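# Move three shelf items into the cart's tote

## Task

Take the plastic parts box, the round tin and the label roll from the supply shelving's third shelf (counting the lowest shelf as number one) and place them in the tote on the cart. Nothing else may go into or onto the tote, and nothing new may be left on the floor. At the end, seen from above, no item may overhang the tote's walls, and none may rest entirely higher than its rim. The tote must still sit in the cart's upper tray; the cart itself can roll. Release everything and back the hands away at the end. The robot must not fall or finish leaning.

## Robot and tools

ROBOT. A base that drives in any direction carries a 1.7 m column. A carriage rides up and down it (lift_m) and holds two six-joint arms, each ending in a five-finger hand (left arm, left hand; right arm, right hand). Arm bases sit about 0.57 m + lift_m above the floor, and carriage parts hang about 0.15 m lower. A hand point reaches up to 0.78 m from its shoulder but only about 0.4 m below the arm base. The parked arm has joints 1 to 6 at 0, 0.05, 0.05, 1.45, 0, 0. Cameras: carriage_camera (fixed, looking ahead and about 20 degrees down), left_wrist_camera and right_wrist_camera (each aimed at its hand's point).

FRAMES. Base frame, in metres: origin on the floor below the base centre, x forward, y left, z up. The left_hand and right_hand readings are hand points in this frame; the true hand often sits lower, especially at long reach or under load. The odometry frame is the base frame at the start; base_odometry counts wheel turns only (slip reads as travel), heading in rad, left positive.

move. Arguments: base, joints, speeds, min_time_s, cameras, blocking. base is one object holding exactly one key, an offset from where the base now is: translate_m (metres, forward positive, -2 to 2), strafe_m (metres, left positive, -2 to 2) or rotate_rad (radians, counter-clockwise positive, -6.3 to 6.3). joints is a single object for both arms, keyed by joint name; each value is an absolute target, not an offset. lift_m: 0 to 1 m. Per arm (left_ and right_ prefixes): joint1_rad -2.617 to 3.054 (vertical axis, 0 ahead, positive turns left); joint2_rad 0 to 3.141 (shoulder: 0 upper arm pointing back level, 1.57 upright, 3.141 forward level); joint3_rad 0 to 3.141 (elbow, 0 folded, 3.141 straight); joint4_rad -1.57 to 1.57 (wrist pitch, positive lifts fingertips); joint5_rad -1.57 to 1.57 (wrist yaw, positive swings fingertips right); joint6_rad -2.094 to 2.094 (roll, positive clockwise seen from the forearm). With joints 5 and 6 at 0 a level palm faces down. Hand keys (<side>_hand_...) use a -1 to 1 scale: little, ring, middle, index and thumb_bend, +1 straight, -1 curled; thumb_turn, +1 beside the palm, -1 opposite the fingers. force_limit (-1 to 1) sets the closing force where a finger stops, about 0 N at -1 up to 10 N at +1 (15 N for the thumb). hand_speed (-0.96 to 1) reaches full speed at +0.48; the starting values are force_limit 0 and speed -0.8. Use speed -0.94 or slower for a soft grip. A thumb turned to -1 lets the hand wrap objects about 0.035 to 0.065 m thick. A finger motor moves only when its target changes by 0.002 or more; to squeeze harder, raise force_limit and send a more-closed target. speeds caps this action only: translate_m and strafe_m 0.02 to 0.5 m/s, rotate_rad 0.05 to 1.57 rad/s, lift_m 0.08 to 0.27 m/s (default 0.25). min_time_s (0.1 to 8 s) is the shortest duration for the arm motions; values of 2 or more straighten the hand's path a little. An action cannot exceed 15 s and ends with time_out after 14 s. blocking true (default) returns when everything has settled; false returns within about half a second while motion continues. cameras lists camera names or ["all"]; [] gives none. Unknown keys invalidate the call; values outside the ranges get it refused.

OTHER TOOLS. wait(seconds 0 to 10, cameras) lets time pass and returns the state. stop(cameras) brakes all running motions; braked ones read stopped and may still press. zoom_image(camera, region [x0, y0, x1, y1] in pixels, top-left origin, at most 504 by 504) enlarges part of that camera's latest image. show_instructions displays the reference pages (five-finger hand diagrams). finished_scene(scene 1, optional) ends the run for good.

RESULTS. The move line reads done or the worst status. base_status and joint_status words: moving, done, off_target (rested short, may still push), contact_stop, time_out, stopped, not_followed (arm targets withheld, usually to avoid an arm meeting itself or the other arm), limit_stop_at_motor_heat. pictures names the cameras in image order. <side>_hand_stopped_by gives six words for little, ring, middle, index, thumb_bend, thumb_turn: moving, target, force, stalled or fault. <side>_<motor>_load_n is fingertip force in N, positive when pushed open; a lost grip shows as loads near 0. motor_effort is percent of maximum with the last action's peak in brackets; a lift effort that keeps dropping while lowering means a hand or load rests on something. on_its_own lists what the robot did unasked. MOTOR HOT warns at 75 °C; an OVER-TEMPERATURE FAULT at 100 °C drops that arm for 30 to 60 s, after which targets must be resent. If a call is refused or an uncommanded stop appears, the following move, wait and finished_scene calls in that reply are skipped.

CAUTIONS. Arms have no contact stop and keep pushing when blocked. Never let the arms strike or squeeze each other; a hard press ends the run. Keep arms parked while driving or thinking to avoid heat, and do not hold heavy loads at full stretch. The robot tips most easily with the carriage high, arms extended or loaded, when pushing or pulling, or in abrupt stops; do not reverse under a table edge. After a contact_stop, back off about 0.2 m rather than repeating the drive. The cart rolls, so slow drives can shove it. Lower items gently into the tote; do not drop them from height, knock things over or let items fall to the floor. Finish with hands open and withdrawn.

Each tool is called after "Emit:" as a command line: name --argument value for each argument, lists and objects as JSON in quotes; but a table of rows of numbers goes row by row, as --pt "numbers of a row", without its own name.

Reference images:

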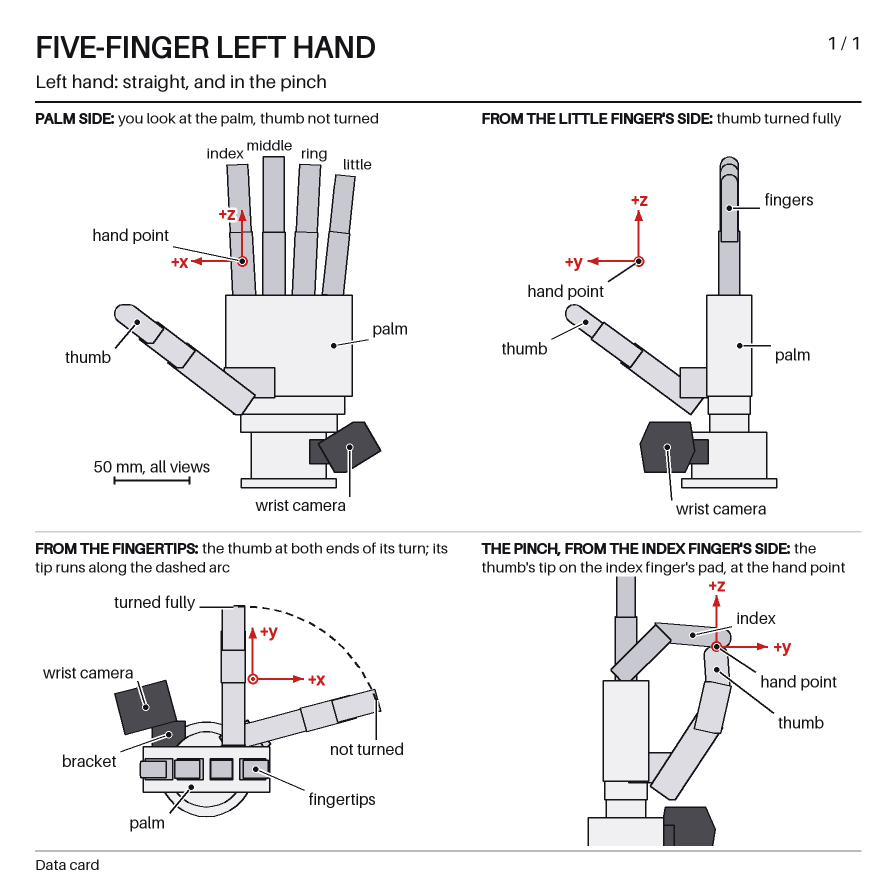

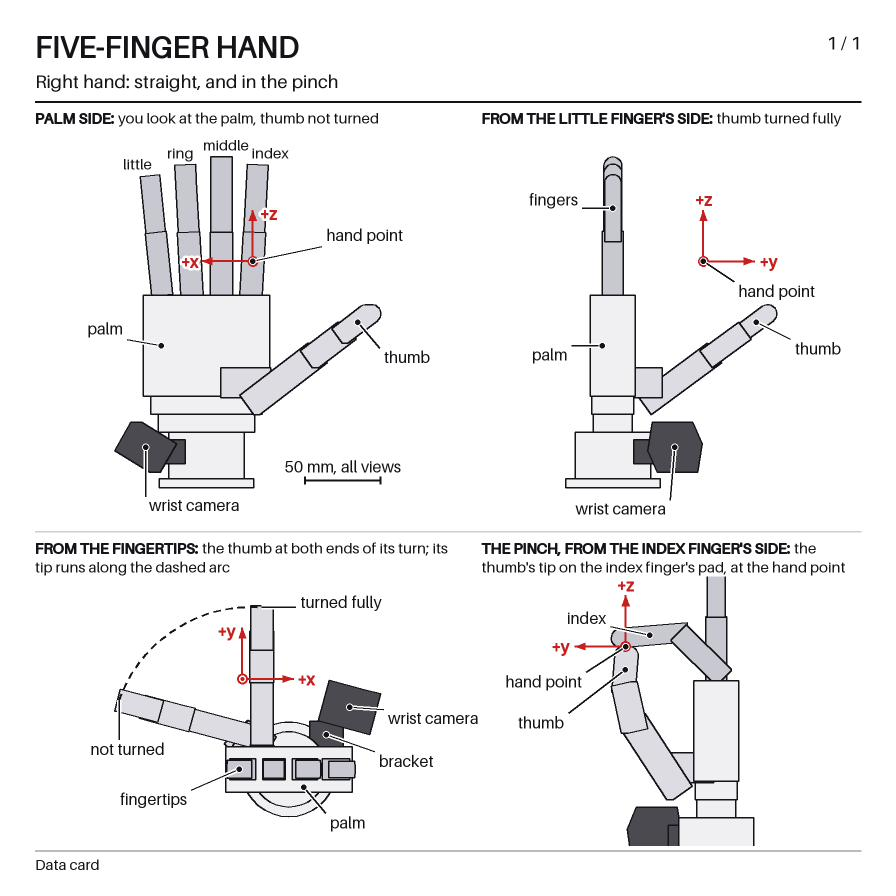

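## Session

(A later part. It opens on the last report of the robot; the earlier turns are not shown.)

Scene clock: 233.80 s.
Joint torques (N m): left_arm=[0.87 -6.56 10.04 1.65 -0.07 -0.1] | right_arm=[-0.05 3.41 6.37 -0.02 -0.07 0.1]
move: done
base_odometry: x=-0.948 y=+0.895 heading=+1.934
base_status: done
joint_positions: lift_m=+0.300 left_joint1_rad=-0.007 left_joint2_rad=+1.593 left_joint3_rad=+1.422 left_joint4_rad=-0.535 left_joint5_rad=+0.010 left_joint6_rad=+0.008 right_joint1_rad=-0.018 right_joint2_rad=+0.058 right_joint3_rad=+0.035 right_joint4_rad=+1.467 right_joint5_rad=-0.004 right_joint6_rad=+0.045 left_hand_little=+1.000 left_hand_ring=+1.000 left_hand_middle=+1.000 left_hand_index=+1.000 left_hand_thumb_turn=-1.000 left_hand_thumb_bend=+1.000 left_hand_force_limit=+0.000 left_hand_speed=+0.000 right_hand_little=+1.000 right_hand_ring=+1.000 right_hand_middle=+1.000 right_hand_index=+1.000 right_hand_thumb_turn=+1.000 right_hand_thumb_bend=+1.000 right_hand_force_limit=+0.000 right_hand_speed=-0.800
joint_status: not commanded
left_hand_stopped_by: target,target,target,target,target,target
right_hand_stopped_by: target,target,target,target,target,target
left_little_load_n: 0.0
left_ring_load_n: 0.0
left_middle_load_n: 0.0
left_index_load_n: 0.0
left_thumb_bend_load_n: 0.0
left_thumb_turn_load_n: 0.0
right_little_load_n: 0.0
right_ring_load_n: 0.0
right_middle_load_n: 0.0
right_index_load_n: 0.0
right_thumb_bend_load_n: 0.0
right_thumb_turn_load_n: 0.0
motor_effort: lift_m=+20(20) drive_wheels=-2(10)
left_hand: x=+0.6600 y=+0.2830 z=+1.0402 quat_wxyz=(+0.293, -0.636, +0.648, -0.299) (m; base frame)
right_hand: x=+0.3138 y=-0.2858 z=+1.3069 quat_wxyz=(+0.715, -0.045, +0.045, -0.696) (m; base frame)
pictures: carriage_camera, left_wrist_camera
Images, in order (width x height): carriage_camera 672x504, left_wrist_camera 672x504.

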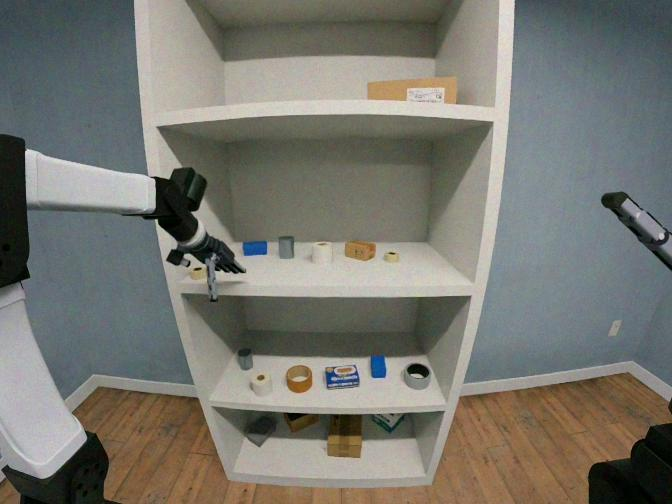

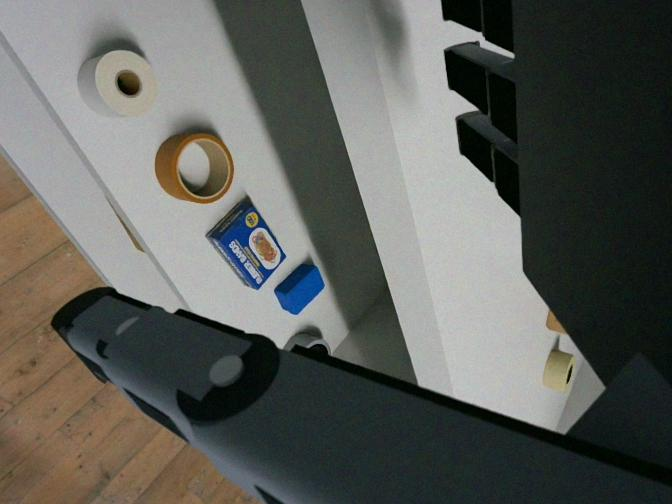

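Emit:
move --base '{"translate_m": -0.15}'

Emit:
move --joints '{"left_joint1_rad": 0, "left_joint2_rad": 1.7, "left_joint3_rad": 1.43, "left_joint4_rad": -0.05, "left_joint5_rad": 0, "left_joint6_rad": 0, "lift_m": 0.26}' --cameras '["carriage_camera", "left_wrist_camera"]'

Emit:
zoom_image --camera "carriage_camera" --region '[150, 130, 450, 330]'

Scene clock: 296.10 s.
Joint torques (N m): left_arm=[0.83 -6.58 10.06 1.68 -0.08 -0.09] | right_arm=[-0.03 3.54 6.38 -0.06 -0.07 0.09]
move: done
base_odometry: x=-0.895 y=+0.755 heading=+1.934
base_status: done
joint_positions: lift_m=+0.300 left_joint1_rad=-0.007 left_joint2_rad=+1.593 left_joint3_rad=+1.422 left_joint4_rad=-0.536 left_joint5_rad=+0.010 left_joint6_rad=+0.008 right_joint1_rad=-0.018 right_joint2_rad=+0.058 right_joint3_rad=+0.035 right_joint4_rad=+1.469 right_joint5_rad=-0.004 right_joint6_rad=+0.045 left_hand_little=+1.000 left_hand_ring=+1.000 left_hand_middle=+1.000 left_hand_index=+1.000 left_hand_thumb_turn=-1.000 left_hand_thumb_bend=+1.000 left_hand_force_limit=+0.000 left_hand_speed=+0.000 right_hand_little=+1.000 right_hand_ring=+1.000 right_hand_middle=+1.000 right_hand_index=+1.000 right_hand_thumb_turn=+1.000 right_hand_thumb_bend=+1.000 right_hand_force_limit=+0.000 right_hand_speed=-0.800
joint_status: not commanded
left_hand_stopped_by: target,target,target,target,target,target
right_hand_stopped_by: target,target,target,target,target,target
left_little_load_n: 0.0
left_ring_load_n: 0.0
left_middle_load_n: 0.0
left_index_load_n: 0.0
left_thumb_bend_load_n: 0.0
left_thumb_turn_load_n: 0.0
right_little_load_n: 0.0
right_ring_load_n: 0.0
right_middle_load_n: 0.0
right_index_load_n: 0.0
right_thumb_bend_load_n: 0.0
right_thumb_turn_load_n: 0.0
motor_effort: lift_m=+20(20) drive_wheels=+2(9)
left_hand: x=+0.6598 y=+0.2830 z=+1.0400 quat_wxyz=(+0.293, -0.636, +0.648, -0.299) (m; base frame)
right_hand: x=+0.3132 y=-0.2858 z=+1.3071 quat_wxyz=(+0.715, -0.044, +0.044, -0.696) (m; base frame)
pictures: none

Scene clock: 297.37 s.
Joint torques (N m): left_arm=[0.83 -7.1 7.77 2.25 -0.07 -0.09] | right_arm=[-0.05 3.44 6.38 -0.04 -0.07 0.09]
move: done
base_odometry: x=-0.895 y=+0.755 heading=+1.934
base_status: not commanded
joint_positions: lift_m=+0.260 left_joint1_rad=-0.007 left_joint2_rad=+1.685 left_joint3_rad=+1.430 left_joint4_rad=-0.058 left_joint5_rad=+0.010 left_joint6_rad=+0.008 right_joint1_rad=-0.018 right_joint2_rad=+0.058 right_joint3_rad=+0.035 right_joint4_rad=+1.469 right_joint5_rad=-0.004 right_joint6_rad=+0.045 left_hand_little=+1.000 left_hand_ring=+1.000 left_hand_middle=+1.000 left_hand_index=+1.000 left_hand_thumb_turn=-1.000 left_hand_thumb_bend=+1.000 left_hand_force_limit=+0.000 left_hand_speed=+0.000 right_hand_little=+1.000 right_hand_ring=+1.000 right_hand_middle=+1.000 right_hand_index=+1.000 right_hand_thumb_turn=+1.000 right_hand_thumb_bend=+1.000 right_hand_force_limit=+0.000 right_hand_speed=-0.800
joint_status: all done
left_hand_stopped_by: target,target,target,target,target,target
right_hand_stopped_by: target,target,target,target,target,target
left_little_load_n: 0.0
left_ring_load_n: 0.0
left_middle_load_n: 0.0
left_index_load_n: -0.5
left_thumb_bend_load_n: 0.0
left_thumb_turn_load_n: 0.0
right_little_load_n: 0.0
right_ring_load_n: 0.0
right_middle_load_n: 0.0
right_index_load_n: 0.0
right_thumb_bend_load_n: 0.5
right_thumb_turn_load_n: -0.5
motor_effort: lift_m=+21(21) drive_wheels=+2(2)
left_hand: x=+0.7566 y=+0.2823 z=+1.0568 quat_wxyz=(+0.413, -0.566, +0.578, -0.418) (m; base frame)
right_hand: x=+0.3132 y=-0.2858 z=+1.2670 quat_wxyz=(+0.715, -0.044, +0.044, -0.696) (m; base frame)
pictures: carriage_camera, left_wrist_camera
Images, in order (width x height): carriage_camera 672x504, left_wrist_camera 672x504.

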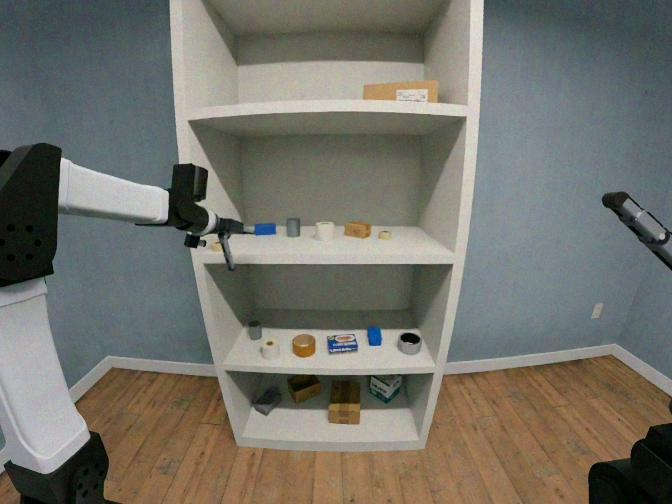

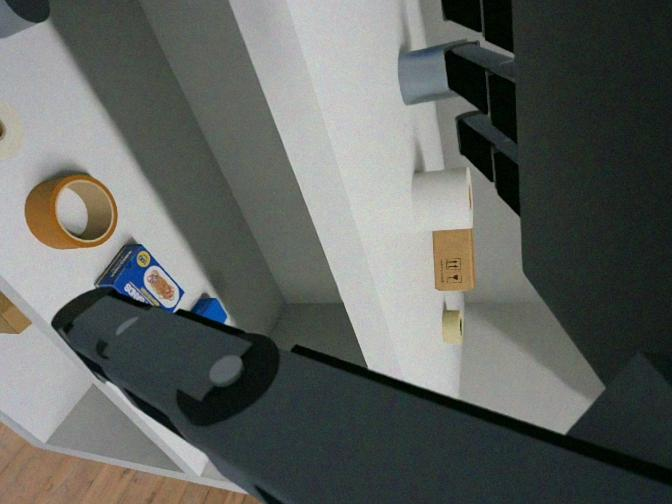

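Scaled by 1.680 from the camera's 672x504 image, which has a finer 960x720 frame.

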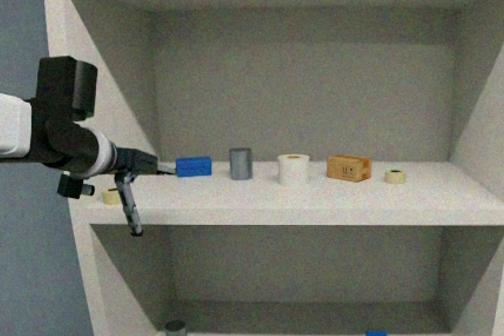

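Emit:
move --base '{"translate_m": 0.15}' --joints '{"left_hand_thumb_bend": 0.5, "lift_m": 0.21}' --cameras '["carriage_camera", "left_wrist_camera"]'

Emit:
zoom_image --camera "carriage_camera" --region '[150, 130, 350, 280]'

Scene clock: 316.70 s.
Joint torques (N m): left_arm=[0.87 -8.05 7.71 2.14 -0.08 -0.09] | right_arm=[-0.05 3.41 6.41 -0.03 -0.07 0.09]
move: done
base_odometry: x=-0.948 y=+0.895 heading=+1.934
base_status: done
joint_positions: lift_m=+0.210 left_joint1_rad=-0.007 left_joint2_rad=+1.695 left_joint3_rad=+1.430 left_joint4_rad=-0.050 left_joint5_rad=+0.010 left_joint6_rad=+0.007 right_joint1_rad=-0.018 right_joint2_rad=+0.058 right_joint3_rad=+0.035 right_joint4_rad=+1.468 right_joint5_rad=-0.004 right_joint6_rad=+0.045 left_hand_little=+1.000 left_hand_ring=+1.000 left_hand_middle=+1.000 left_hand_index=+1.000 left_hand_thumb_turn=-1.000 left_hand_thumb_bend=+0.500 left_hand_force_limit=+0.000 left_hand_speed=+0.000 right_hand_little=+1.000 right_hand_ring=+1.000 right_hand_middle=+1.000 right_hand_index=+1.000 right_hand_thumb_turn=+1.000 right_hand_thumb_bend=+1.000 right_hand_force_limit=+0.000 right_hand_speed=-0.800
joint_status: all done
left_hand_stopped_by: target,target,target,target,target,target
right_hand_stopped_by: target,target,target,target,target,target
left_little_load_n: 0.0
left_ring_load_n: 0.0
left_middle_load_n: 0.0
left_index_load_n: 0.0
left_thumb_bend_load_n: 0.0
left_thumb_turn_load_n: 0.0
right_little_load_n: 0.0
right_ring_load_n: -0.5
right_middle_load_n: 0.0
right_index_load_n: 0.0
right_thumb_bend_load_n: 0.0
right_thumb_turn_load_n: 0.0
motor_effort: lift_m=+21(21) drive_wheels=-1(10)
left_hand: x=+0.7588 y=+0.2823 z=+1.0040 quat_wxyz=(+0.413, -0.566, +0.578, -0.418) (m; base frame)
right_hand: x=+0.3136 y=-0.2858 z=+1.2169 quat_wxyz=(+0.715, -0.045, +0.045, -0.696) (m; base frame)
pictures: carriage_camera, left_wrist_camera
Images, in order (width x height): carriage_camera 672x504, left_wrist_camera 672x504.

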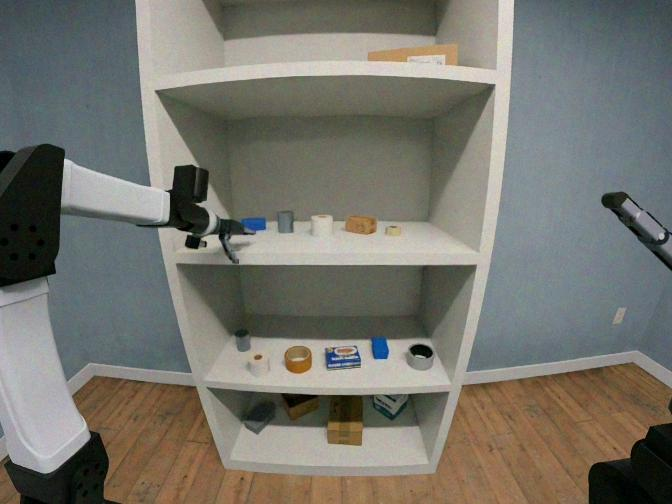

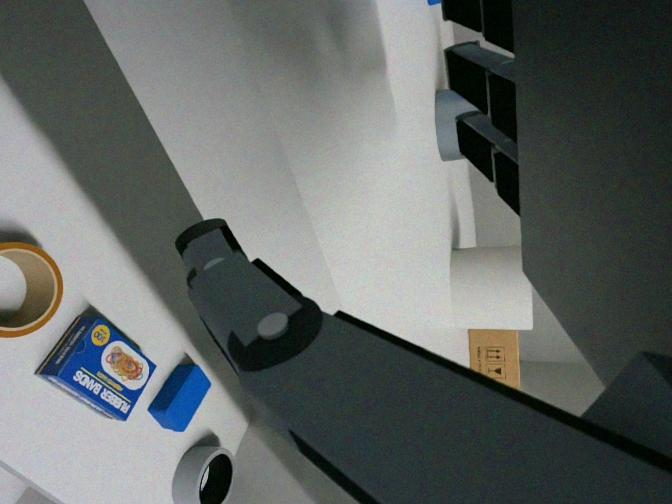

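Scaled by 2.520 from the camera's 672x504 image, which has a finer 960x720 frame.

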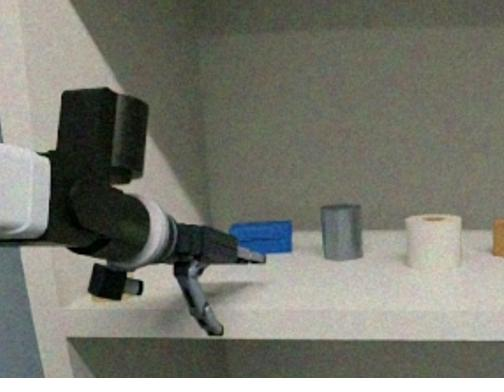

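Emit:
move --joints '{"lift_m": 0.24}'

Emit:
move --base '{"translate_m": 0.08}' --speeds '{"translate_m": 0.1}' --cameras '["carriage_camera", "left_wrist_camera"]'

Emit:
zoom_image --camera "carriage_camera" --region '[150, 160, 350, 310]'

Emit:
zoom_image --camera "left_wrist_camera" --region '[100, 0, 600, 400]'

Scene clock: 357.70 s.
Joint torques (N m): left_arm=[0.85 -8.16 7.76 2.07 -0.07 -0.09] | right_arm=[-0.05 3.44 6.39 -0.01 -0.07 0.09]
move: done
base_odometry: x=-0.948 y=+0.895 heading=+1.934
base_status: not commanded
joint_positions: lift_m=+0.240 left_joint1_rad=-0.007 left_joint2_rad=+1.696 left_joint3_rad=+1.430 left_joint4_rad=-0.041 left_joint5_rad=+0.010 left_joint6_rad=+0.007 right_joint1_rad=-0.018 right_joint2_rad=+0.058 right_joint3_rad=+0.035 right_joint4_rad=+1.468 right_joint5_rad=-0.004 right_joint6_rad=+0.045 left_hand_little=+1.000 left_hand_ring=+1.000 left_hand_middle=+1.000 left_hand_index=+1.000 left_hand_thumb_turn=-1.000 left_hand_thumb_bend=+0.500 left_hand_force_limit=+0.000 left_hand_speed=+0.000 right_hand_little=+1.000 right_hand_ring=+1.000 right_hand_middle=+1.000 right_hand_index=+1.000 right_hand_thumb_turn=+1.000 right_hand_thumb_bend=+1.000 right_hand_force_limit=+0.000 right_hand_speed=-0.800
joint_status: all done
left_hand_stopped_by: target,target,target,target,target,target
right_hand_stopped_by: target,target,target,target,target,target
left_little_load_n: 0.0
left_ring_load_n: 0.0
left_middle_load_n: 0.0
left_index_load_n: 0.0
left_thumb_bend_load_n: 0.0
left_thumb_turn_load_n: 0.0
right_little_load_n: 0.0
right_ring_load_n: 0.0
right_middle_load_n: 0.0
right_index_load_n: 0.0
right_thumb_bend_load_n: 0.0
right_thumb_turn_load_n: 0.0
motor_effort: lift_m=+20(25) drive_wheels=-1(1)
left_hand: x=+0.7602 y=+0.2823 z=+1.0351 quat_wxyz=(+0.415, -0.565, +0.577, -0.420) (m; base frame)
right_hand: x=+0.3136 y=-0.2858 z=+1.2469 quat_wxyz=(+0.715, -0.045, +0.045, -0.696) (m; base frame)
pictures: none

Scene clock: 359.20 s.
Joint torques (N m): left_arm=[0.81 -8.25 7.77 2.05 -0.07 -0.08] | right_arm=[-0.05 3.45 6.38 -0.04 -0.08 0.09]
move: done
base_odometry: x=-0.977 y=+0.970 heading=+1.934
base_status: done
joint_positions: lift_m=+0.240 left_joint1_rad=-0.007 left_joint2_rad=+1.696 left_joint3_rad=+1.430 left_joint4_rad=-0.041 left_joint5_rad=+0.010 left_joint6_rad=+0.007 right_joint1_rad=-0.018 right_joint2_rad=+0.058 right_joint3_rad=+0.035 right_joint4_rad=+1.468 right_joint5_rad=-0.004 right_joint6_rad=+0.045 left_hand_little=+1.000 left_hand_ring=+1.000 left_hand_middle=+1.000 left_hand_index=+1.000 left_hand_thumb_turn=-1.000 left_hand_thumb_bend=+0.500 left_hand_force_limit=+0.000 left_hand_speed=+0.000 right_hand_little=+1.000 right_hand_ring=+1.000 right_hand_middle=+1.000 right_hand_index=+1.000 right_hand_thumb_turn=+1.000 right_hand_thumb_bend=+1.000 right_hand_force_limit=+0.000 right_hand_speed=-0.800
joint_status: not commanded
left_hand_stopped_by: target,target,target,target,target,target
right_hand_stopped_by: target,target,target,target,target,target
left_little_load_n: 0.0
left_ring_load_n: 0.0
left_middle_load_n: 0.0
left_index_load_n: 0.0
left_thumb_bend_load_n: 0.0
left_thumb_turn_load_n: 0.0
right_little_load_n: 0.0
right_ring_load_n: 0.0
right_middle_load_n: 0.0
right_index_load_n: 0.0
right_thumb_bend_load_n: 0.0
right_thumb_turn_load_n: 0.0
motor_effort: lift_m=+20(20) drive_wheels=-2(10)
left_hand: x=+0.7602 y=+0.2823 z=+1.0351 quat_wxyz=(+0.415, -0.565, +0.577, -0.420) (m; base frame)
right_hand: x=+0.3136 y=-0.2858 z=+1.2469 quat_wxyz=(+0.715, -0.045, +0.045, -0.696) (m; base frame)
pictures: carriage_camera, left_wrist_camera
Images, in order (width x height): carriage_camera 672x504, left_wrist_camera 672x504.

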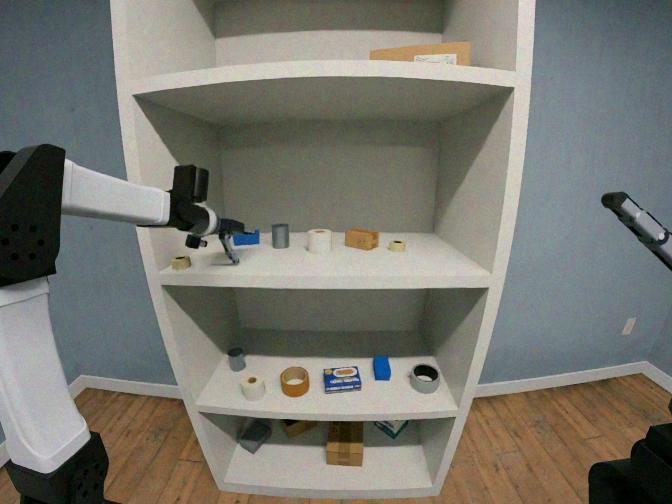

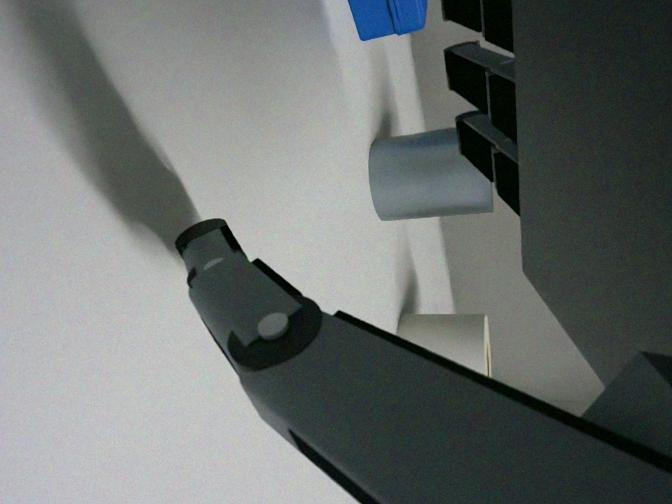

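Scaled by 2.520 from the camera's 672x504 image, which has a finer 960x720 frame.

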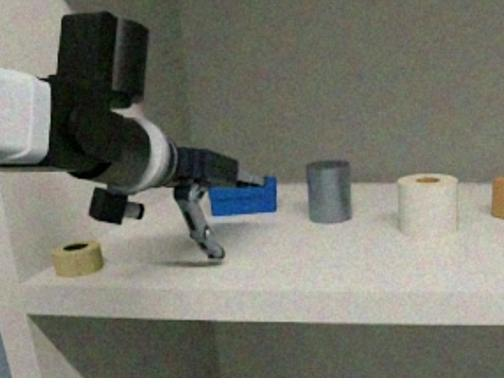

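Scaled by 1.008 from the camera's 672x504 image, which has a finer 960x720 frame.

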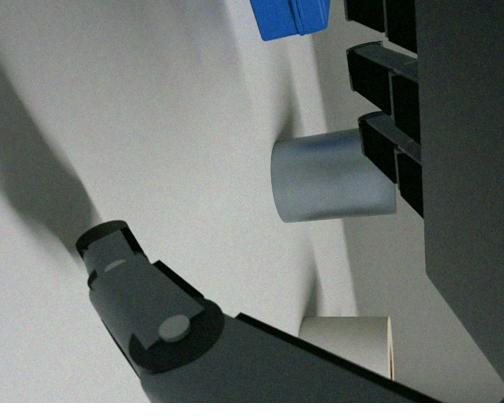

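Emit:
move --joints '{"lift_m": 0.28, "left_hand_thumb_bend": 0.75}' --base '{"strafe_m": 0.03}' --speeds '{"strafe_m": 0.1}'

Emit:
move --base '{"translate_m": 0.14}' --speeds '{"translate_m": 0.15}' --cameras '["carriage_camera", "left_wrist_camera"]'

Emit:
zoom_image --camera "carriage_camera" --region '[150, 160, 350, 310]'

Scene clock: 379.13 s.
Joint torques (N m): left_arm=[0.7 -8.29 7.8 2.06 -0.08 -0.09] | right_arm=[-0.03 3.43 6.38 -0.02 -0.08 0.09]
move: done
base_odometry: x=-1.005 y=+0.960 heading=+1.934
base_status: done
joint_positions: lift_m=+0.280 left_joint1_rad=-0.003 left_joint2_rad=+1.697 left_joint3_rad=+1.430 left_joint4_rad=-0.040 left_joint5_rad=+0.007 left_joint6_rad=+0.007 right_joint1_rad=-0.018 right_joint2_rad=+0.058 right_joint3_rad=+0.035 right_joint4_rad=+1.468 right_joint5_rad=-0.004 right_joint6_rad=+0.045 left_hand_little=+1.000 left_hand_ring=+1.000 left_hand_middle=+1.000 left_hand_index=+1.000 left_hand_thumb_turn=-1.000 left_hand_thumb_bend=+0.750 left_hand_force_limit=+0.000 left_hand_speed=+0.000 right_hand_little=+1.000 right_hand_ring=+1.000 right_hand_middle=+1.000 right_hand_index=+1.000 right_hand_thumb_turn=+1.000 right_hand_thumb_bend=+1.000 right_hand_force_limit=+0.000 right_hand_speed=-0.800
joint_status: all done
left_hand_stopped_by: target,target,target,target,target,target
right_hand_stopped_by: target,target,target,target,target,target
left_little_load_n: 0.0
left_ring_load_n: 0.0
left_middle_load_n: 0.0
left_index_load_n: 0.0
left_thumb_bend_load_n: -0.5
left_thumb_turn_load_n: 0.0
right_little_load_n: 0.0
right_ring_load_n: 0.0
right_middle_load_n: 0.0
right_index_load_n: 0.0
right_thumb_bend_load_n: 0.0
right_thumb_turn_load_n: 0.0
motor_effort: lift_m=+20(25) drive_wheels=-1(9)
left_hand: x=+0.7607 y=+0.2850 z=+1.0753 quat_wxyz=(+0.417, -0.566, +0.575, -0.419) (m; base frame)
right_hand: x=+0.3136 y=-0.2858 z=+1.2870 quat_wxyz=(+0.715, -0.045, +0.045, -0.696) (m; base frame)
pictures: none

Scene clock: 380.97 s.
Joint torques (N m): left_arm=[0.5 -8.25 7.76 2.06 -0.04 -0.09] | right_arm=[-0.05 3.49 6.35 -0.03 -0.07 0.1]
move: done
base_odometry: x=-1.055 y=+1.090 heading=+1.934
base_status: done
joint_positions: lift_m=+0.280 left_joint1_rad=-0.003 left_joint2_rad=+1.697 left_joint3_rad=+1.430 left_joint4_rad=-0.040 left_joint5_rad=+0.007 left_joint6_rad=+0.007 right_joint1_rad=-0.018 right_joint2_rad=+0.058 right_joint3_rad=+0.035 right_joint4_rad=+1.468 right_joint5_rad=-0.004 right_joint6_rad=+0.045 left_hand_little=+1.000 left_hand_ring=+1.000 left_hand_middle=+1.000 left_hand_index=+1.000 left_hand_thumb_turn=-1.000 left_hand_thumb_bend=+0.750 left_hand_force_limit=+0.000 left_hand_speed=+0.000 right_hand_little=+1.000 right_hand_ring=+1.000 right_hand_middle=+1.000 right_hand_index=+1.000 right_hand_thumb_turn=+1.000 right_hand_thumb_bend=+1.000 right_hand_force_limit=+0.000 right_hand_speed=-0.800
joint_status: not commanded
left_hand_stopped_by: target,target,target,target,target,target
right_hand_stopped_by: target,target,target,target,target,target
left_little_load_n: -0.5
left_ring_load_n: 0.0
left_middle_load_n: 0.0
left_index_load_n: 0.0
left_thumb_bend_load_n: 0.0
left_thumb_turn_load_n: 0.0
right_little_load_n: 0.0
right_ring_load_n: 0.0
right_middle_load_n: 0.0
right_index_load_n: 0.0
right_thumb_bend_load_n: 0.0
right_thumb_turn_load_n: 0.0
motor_effort: lift_m=+20(20) drive_wheels=-2(9)
left_hand: x=+0.7606 y=+0.2850 z=+1.0752 quat_wxyz=(+0.416, -0.566, +0.575, -0.419) (m; base frame)
right_hand: x=+0.3135 y=-0.2858 z=+1.2870 quat_wxyz=(+0.715, -0.045, +0.044, -0.696) (m; base frame)
pictures: carriage_camera, left_wrist_camera
Images, in order (width x height): carriage_camera 672x504, left_wrist_camera 672x504.

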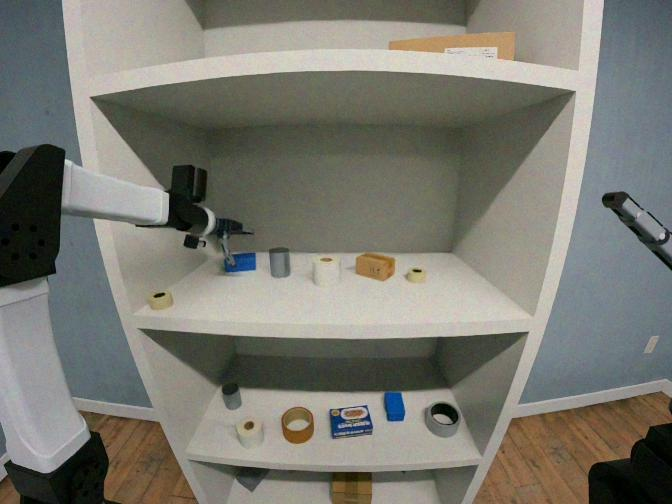

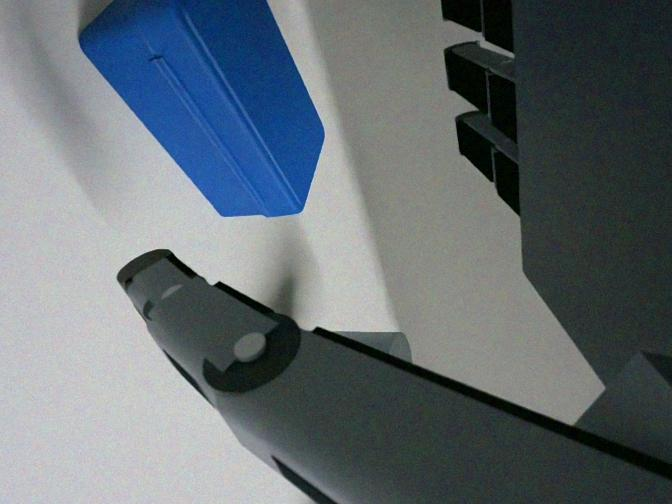

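Scaled by 2.520 from the camera's 672x504 image, which has a finer 960x720 frame.

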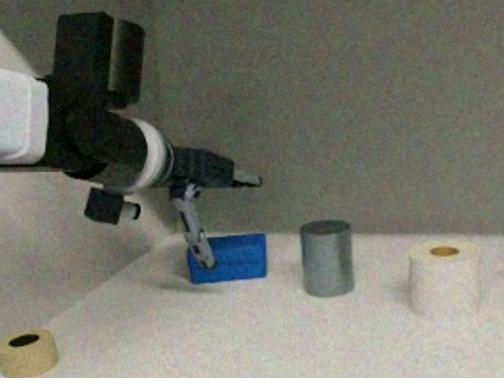

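Emit:
move --base '{"strafe_m": -0.035}' --speeds '{"strafe_m": 0.1}'

Emit:
move --base '{"translate_m": 0.04}' --speeds '{"translate_m": 0.1}' --cameras '["carriage_camera", "left_wrist_camera"]'

Emit:
zoom_image --camera "carriage_camera" --region '[150, 160, 350, 310]'

Scene clock: 394.97 s.
Joint torques (N m): left_arm=[0.51 -8.32 7.77 2.05 -0.04 -0.09] | right_arm=[-0.05 3.44 6.37 -0.03 -0.08 0.09]
move: done
base_odometry: x=-1.022 y=+1.103 heading=+1.935
base_status: done
joint_positions: lift_m=+0.280 left_joint1_rad=-0.003 left_joint2_rad=+1.697 left_joint3_rad=+1.430 left_joint4_rad=-0.040 left_joint5_rad=+0.006 left_joint6_rad=+0.007 right_joint1_rad=-0.018 right_joint2_rad=+0.058 right_joint3_rad=+0.035 right_joint4_rad=+1.468 right_joint5_rad=-0.004 right_joint6_rad=+0.045 left_hand_little=+1.000 left_hand_ring=+1.000 left_hand_middle=+1.000 left_hand_index=+1.000 left_hand_thumb_turn=-1.000 left_hand_thumb_bend=+0.750 left_hand_force_limit=+0.000 left_hand_speed=+0.000 right_hand_little=+1.000 right_hand_ring=+1.000 right_hand_middle=+1.000 right_hand_index=+1.000 right_hand_thumb_turn=+1.000 right_hand_thumb_bend=+1.000 right_hand_force_limit=+0.000 right_hand_speed=-0.800
joint_status: not commanded
left_hand_stopped_by: target,target,target,target,target,target
right_hand_stopped_by: target,target,target,target,target,target
left_little_load_n: 0.0
left_ring_load_n: 0.0
left_middle_load_n: 0.0
left_index_load_n: 0.0
left_thumb_bend_load_n: -0.5
left_thumb_turn_load_n: -0.5
right_little_load_n: 0.0
right_ring_load_n: 0.0
right_middle_load_n: 0.0
right_index_load_n: 0.0
right_thumb_bend_load_n: 0.0
right_thumb_turn_load_n: 0.0
motor_effort: lift_m=+20(20) drive_wheels=-1(9)
left_hand: x=+0.7607 y=+0.2854 z=+1.0752 quat_wxyz=(+0.417, -0.566, +0.575, -0.419) (m; base frame)
right_hand: x=+0.3135 y=-0.2859 z=+1.2870 quat_wxyz=(+0.715, -0.044, +0.045, -0.696) (m; base frame)
pictures: none

Scene clock: 396.07 s.
Joint torques (N m): left_arm=[0.38 -8.23 7.76 2.06 -0.04 -0.09] | right_arm=[-0.05 3.44 6.39 -0.03 -0.08 0.1]
move: done
base_odometry: x=-1.036 y=+1.140 heading=+1.934
base_status: done
joint_positions: lift_m=+0.280 left_joint1_rad=-0.003 left_joint2_rad=+1.697 left_joint3_rad=+1.430 left_joint4_rad=-0.040 left_joint5_rad=+0.006 left_joint6_rad=+0.007 right_joint1_rad=-0.018 right_joint2_rad=+0.058 right_joint3_rad=+0.035 right_joint4_rad=+1.467 right_joint5_rad=-0.004 right_joint6_rad=+0.045 left_hand_little=+1.000 left_hand_ring=+1.000 left_hand_middle=+1.000 left_hand_index=+1.000 left_hand_thumb_turn=-1.000 left_hand_thumb_bend=+0.750 left_hand_force_limit=+0.000 left_hand_speed=+0.000 right_hand_little=+1.000 right_hand_ring=+1.000 right_hand_middle=+1.000 right_hand_index=+1.000 right_hand_thumb_turn=+1.000 right_hand_thumb_bend=+1.000 right_hand_force_limit=+0.000 right_hand_speed=-0.800
joint_status: not commanded
left_hand_stopped_by: target,target,target,target,target,target
right_hand_stopped_by: target,target,target,target,target,target
left_little_load_n: 0.0
left_ring_load_n: 0.0
left_middle_load_n: 0.0
left_index_load_n: 0.0
left_thumb_bend_load_n: 0.0
left_thumb_turn_load_n: 0.0
right_little_load_n: 0.0
right_ring_load_n: 0.0
right_middle_load_n: 0.0
right_index_load_n: 0.0
right_thumb_bend_load_n: 0.0
right_thumb_turn_load_n: 0.0
motor_effort: lift_m=+20(20) drive_wheels=-2(9)
left_hand: x=+0.7606 y=+0.2854 z=+1.0751 quat_wxyz=(+0.417, -0.566, +0.575, -0.418) (m; base frame)
right_hand: x=+0.3137 y=-0.2859 z=+1.2870 quat_wxyz=(+0.715, -0.045, +0.045, -0.696) (m; base frame)
pictures: carriage_camera, left_wrist_camera
Images, in order (width x height): carriage_camera 672x504, left_wrist_camera 672x504.

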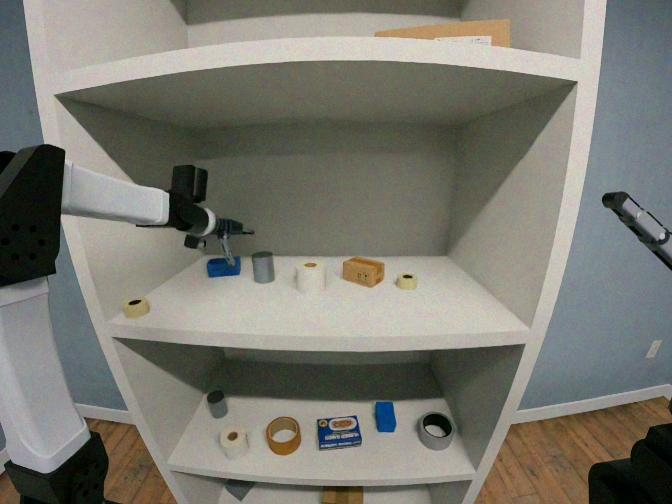

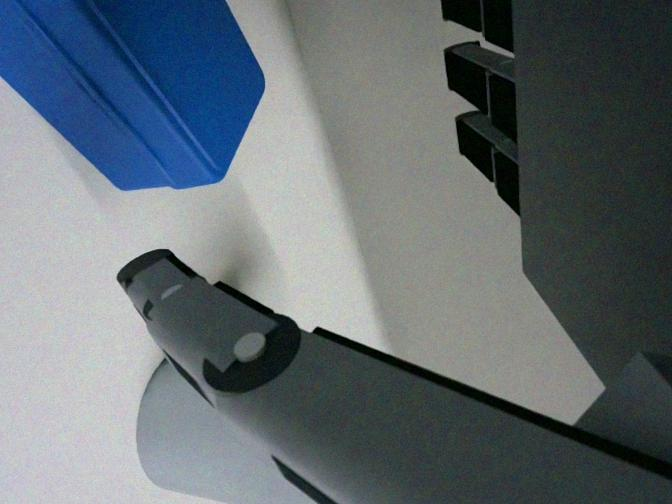

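Scaled by 2.520 from the camera's 672x504 image, which has a finer 960x720 frame.

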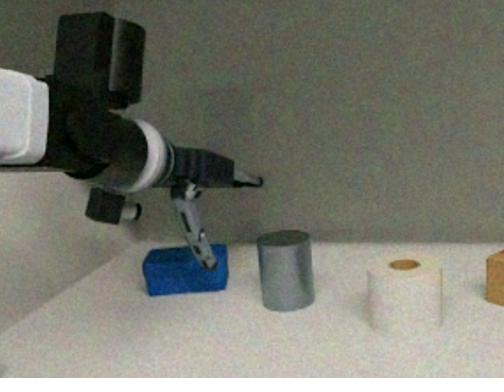

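Emit:
move --base '{"strafe_m": 0.017}' --speeds '{"strafe_m": 0.1}'

Emit:
move --joints '{"lift_m": 0.245, "left_hand_speed": -0.8}' --speeds '{"lift_m": 0.08}' --cameras '["carriage_camera", "left_wrist_camera"]'

Emit:
zoom_image --camera "carriage_camera" --region '[150, 160, 350, 310]'

Scene clock: 407.50 s.
Joint torques (N m): left_arm=[0.28 -8.23 7.76 2.08 0.01 -0.08] | right_arm=[-0.06 3.45 6.39 -0.04 -0.09 0.1]
move: done
base_odometry: x=-1.052 y=+1.134 heading=+1.934
base_status: done
joint_positions: lift_m=+0.280 left_joint1_rad=-0.001 left_joint2_rad=+1.697 left_joint3_rad=+1.430 left_joint4_rad=-0.040 left_joint5_rad=+0.005 left_joint6_rad=+0.007 right_joint1_rad=-0.018 right_joint2_rad=+0.058 right_joint3_rad=+0.035 right_joint4_rad=+1.467 right_joint5_rad=-0.004 right_joint6_rad=+0.045 left_hand_little=+1.000 left_hand_ring=+1.000 left_hand_middle=+1.000 left_hand_index=+1.000 left_hand_thumb_turn=-1.000 left_hand_thumb_bend=+0.750 left_hand_force_limit=+0.000 left_hand_speed=+0.000 right_hand_little=+1.000 right_hand_ring=+1.000 right_hand_middle=+1.000 right_hand_index=+1.000 right_hand_thumb_turn=+1.000 right_hand_thumb_bend=+1.000 right_hand_force_limit=+0.000 right_hand_speed=-0.800
joint_status: not commanded
left_hand_stopped_by: target,target,target,target,target,target
right_hand_stopped_by: target,target,target,target,target,target
left_little_load_n: 0.0
left_ring_load_n: 0.0
left_middle_load_n: 0.0
left_index_load_n: 0.0
left_thumb_bend_load_n: 0.0
left_thumb_turn_load_n: 0.0
right_little_load_n: 0.0
right_ring_load_n: 0.0
right_middle_load_n: 0.0
right_index_load_n: 0.0
right_thumb_bend_load_n: 0.0
right_thumb_turn_load_n: -0.5
motor_effort: lift_m=+20(20) drive_wheels=+3(7)
left_hand: x=+0.7607 y=+0.2864 z=+1.0751 quat_wxyz=(+0.417, -0.567, +0.574, -0.418) (m; base frame)
right_hand: x=+0.3137 y=-0.2858 z=+1.2870 quat_wxyz=(+0.715, -0.045, +0.045, -0.696) (m; base frame)
pictures: none

Scene clock: 408.33 s.
Joint torques (N m): left_arm=[0.36 -8.21 7.79 2.09 -0.02 -0.08] | right_arm=[-0.03 3.4 6.39 -0.03 -0.08 0.1]
move: done
base_odometry: x=-1.052 y=+1.134 heading=+1.934
base_status: not commanded
joint_positions: lift_m=+0.245 left_joint1_rad=-0.001 left_joint2_rad=+1.697 left_joint3_rad=+1.430 left_joint4_rad=-0.043 left_joint5_rad=+0.005 left_joint6_rad=+0.007 right_joint1_rad=-0.018 right_joint2_rad=+0.058 right_joint3_rad=+0.035 right_joint4_rad=+1.468 right_joint5_rad=-0.004 right_joint6_rad=+0.045 left_hand_little=+1.000 left_hand_ring=+1.000 left_hand_middle=+1.000 left_hand_index=+1.000 left_hand_thumb_turn=-1.000 left_hand_thumb_bend=+0.750 left_hand_force_limit=+0.000 left_hand_speed=-0.800 right_hand_little=+1.000 right_hand_ring=+1.000 right_hand_middle=+1.000 right_hand_index=+1.000 right_hand_thumb_turn=+1.000 right_hand_thumb_bend=+1.000 right_hand_force_limit=+0.000 right_hand_speed=-0.800
joint_status: all done
left_hand_stopped_by: target,target,target,target,target,target
right_hand_stopped_by: target,target,target,target,target,target
left_little_load_n: 0.0
left_ring_load_n: 0.0
left_middle_load_n: 0.0
left_index_load_n: 0.0
left_thumb_bend_load_n: 0.0
left_thumb_turn_load_n: 0.0
right_little_load_n: 0.0
right_ring_load_n: 0.0
right_middle_load_n: 0.0
right_index_load_n: 0.0
right_thumb_bend_load_n: 0.0
right_thumb_turn_load_n: 0.0
motor_effort: lift_m=+21(21) drive_wheels=+3(3)
left_hand: x=+0.7603 y=+0.2864 z=+1.0393 quat_wxyz=(+0.416, -0.568, +0.575, -0.417) (m; base frame)
right_hand: x=+0.3136 y=-0.2858 z=+1.2519 quat_wxyz=(+0.715, -0.045, +0.045, -0.696) (m; base frame)
pictures: carriage_camera, left_wrist_camera
Images, in order (width x height): carriage_camera 672x504, left_wrist_camera 672x504.

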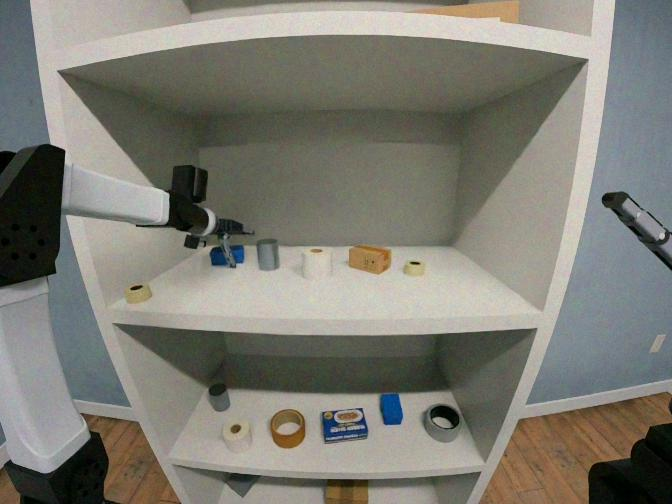

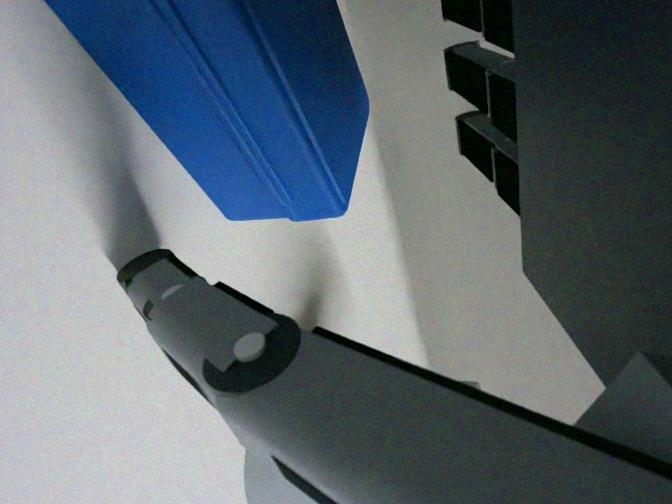

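Scaled by 2.520 from the camera's 672x504 image, which has a finer 960x720 frame.

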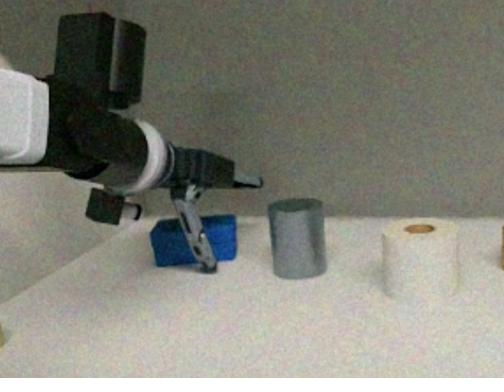

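Emit:
move --base '{"translate_m": 0.015}' --speeds '{"translate_m": 0.05}'

Emit:
move --joints '{"left_hand_index": 0.3, "left_hand_middle": 0.3, "left_hand_ring": 0.3, "left_hand_little": 0.3, "left_hand_force_limit": -0.6}' --cameras '["carriage_camera", "left_wrist_camera"]'

Emit:
zoom_image --camera "carriage_camera" --region '[150, 160, 350, 310]'

Scene clock: 419.27 s.
Joint torques (N m): left_arm=[0.35 -8.27 7.84 2.11 -0.03 -0.08] | right_arm=[-0.03 3.41 6.34 -0.03 -0.07 0.09]
move: done
base_odometry: x=-1.058 y=+1.148 heading=+1.934
base_status: done
joint_positions: lift_m=+0.245 left_joint1_rad=-0.001 left_joint2_rad=+1.697 left_joint3_rad=+1.430 left_joint4_rad=-0.043 left_joint5_rad=+0.005 left_joint6_rad=+0.007 right_joint1_rad=-0.018 right_joint2_rad=+0.058 right_joint3_rad=+0.035 right_joint4_rad=+1.469 right_joint5_rad=-0.004 right_joint6_rad=+0.045 left_hand_little=+1.000 left_hand_ring=+1.000 left_hand_middle=+1.000 left_hand_index=+1.000 left_hand_thumb_turn=-1.000 left_hand_thumb_bend=+0.750 left_hand_force_limit=+0.000 left_hand_speed=-0.800 right_hand_little=+1.000 right_hand_ring=+1.000 right_hand_middle=+1.000 right_hand_index=+1.000 right_hand_thumb_turn=+1.000 right_hand_thumb_bend=+1.000 right_hand_force_limit=+0.000 right_hand_speed=-0.800
joint_status: not commanded
left_hand_stopped_by: target,target,target,target,target,target
right_hand_stopped_by: target,target,target,target,target,target
left_little_load_n: 0.0
left_ring_load_n: 0.0
left_middle_load_n: 0.0
left_index_load_n: 0.0
left_thumb_bend_load_n: 0.0
left_thumb_turn_load_n: 0.0
right_little_load_n: 0.0
right_ring_load_n: 0.0
right_middle_load_n: 0.0
right_index_load_n: 0.0
right_thumb_bend_load_n: -0.5
right_thumb_turn_load_n: 0.0
motor_effort: lift_m=+21(21) drive_wheels=-2(9)
left_hand: x=+0.7603 y=+0.2864 z=+1.0393 quat_wxyz=(+0.416, -0.568, +0.575, -0.417) (m; base frame)
right_hand: x=+0.3133 y=-0.2858 z=+1.2520 quat_wxyz=(+0.715, -0.044, +0.044, -0.696) (m; base frame)
pictures: none

Scene clock: 421.00 s.
Joint torques (N m): left_arm=[0.35 -8.24 7.77 2.04 -0.04 -0.09] | right_arm=[-0.05 3.44 6.38 -0.03 -0.08 0.09]
move: done
base_odometry: x=-1.058 y=+1.148 heading=+1.934
base_status: not commanded
joint_positions: lift_m=+0.245 left_joint1_rad=-0.001 left_joint2_rad=+1.697 left_joint3_rad=+1.430 left_joint4_rad=-0.039 left_joint5_rad=+0.005 left_joint6_rad=+0.007 right_joint1_rad=-0.018 right_joint2_rad=+0.058 right_joint3_rad=+0.035 right_joint4_rad=+1.469 right_joint5_rad=-0.004 right_joint6_rad=+0.045 left_hand_little=+0.300 left_hand_ring=+0.300 left_hand_middle=+0.300 left_hand_index=+0.300 left_hand_thumb_turn=-1.000 left_hand_thumb_bend=+0.750 left_hand_force_limit=-0.600 left_hand_speed=-0.800 right_hand_little=+1.000 right_hand_ring=+1.000 right_hand_middle=+1.000 right_hand_index=+1.000 right_hand_thumb_turn=+1.000 right_hand_thumb_bend=+1.000 right_hand_force_limit=+0.000 right_hand_speed=-0.800
joint_status: all done
left_hand_stopped_by: target,target,target,target,target,target
right_hand_stopped_by: target,target,target,target,target,target
left_little_load_n: 0.0
left_ring_load_n: 0.0
left_middle_load_n: 0.0
left_index_load_n: 0.0
left_thumb_bend_load_n: 0.0
left_thumb_turn_load_n: 0.0
right_little_load_n: 0.0
right_ring_load_n: 0.0
right_middle_load_n: 0.0
right_index_load_n: 0.0
right_thumb_bend_load_n: 0.0
right_thumb_turn_load_n: 0.0
motor_effort: lift_m=+21(21) drive_wheels=-2(2)
left_hand: x=+0.7609 y=+0.2864 z=+1.0404 quat_wxyz=(+0.418, -0.567, +0.574, -0.418) (m; base frame)
right_hand: x=+0.3133 y=-0.2858 z=+1.2520 quat_wxyz=(+0.715, -0.044, +0.044, -0.696) (m; base frame)
pictures: carriage_camera, left_wrist_camera
Images, in order (width x height): carriage_camera 672x504, left_wrist_camera 672x504.

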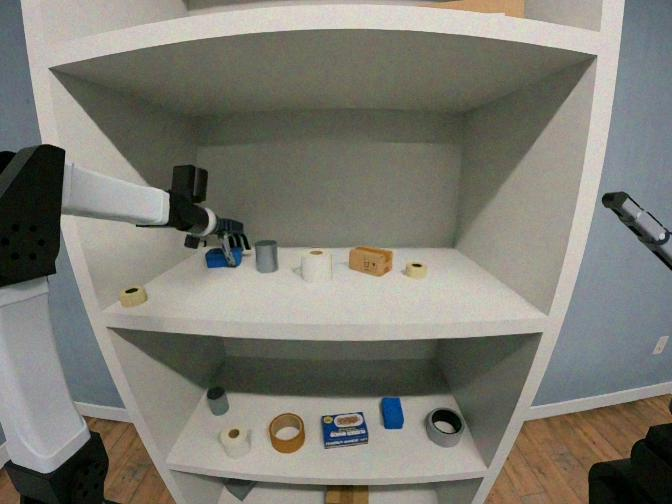

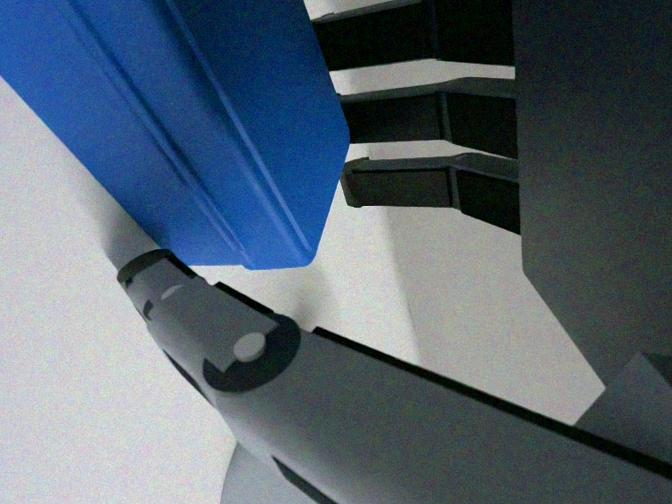

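Scaled by 2.520 from the camera's 672x504 image, which has a finer 960x720 frame.

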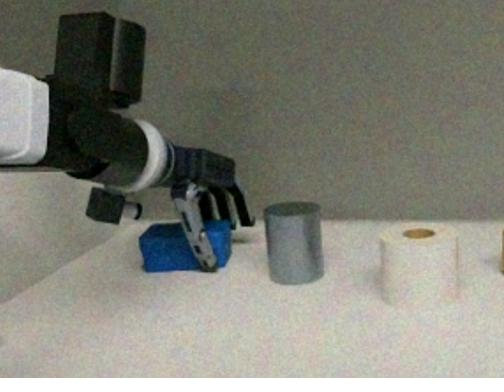

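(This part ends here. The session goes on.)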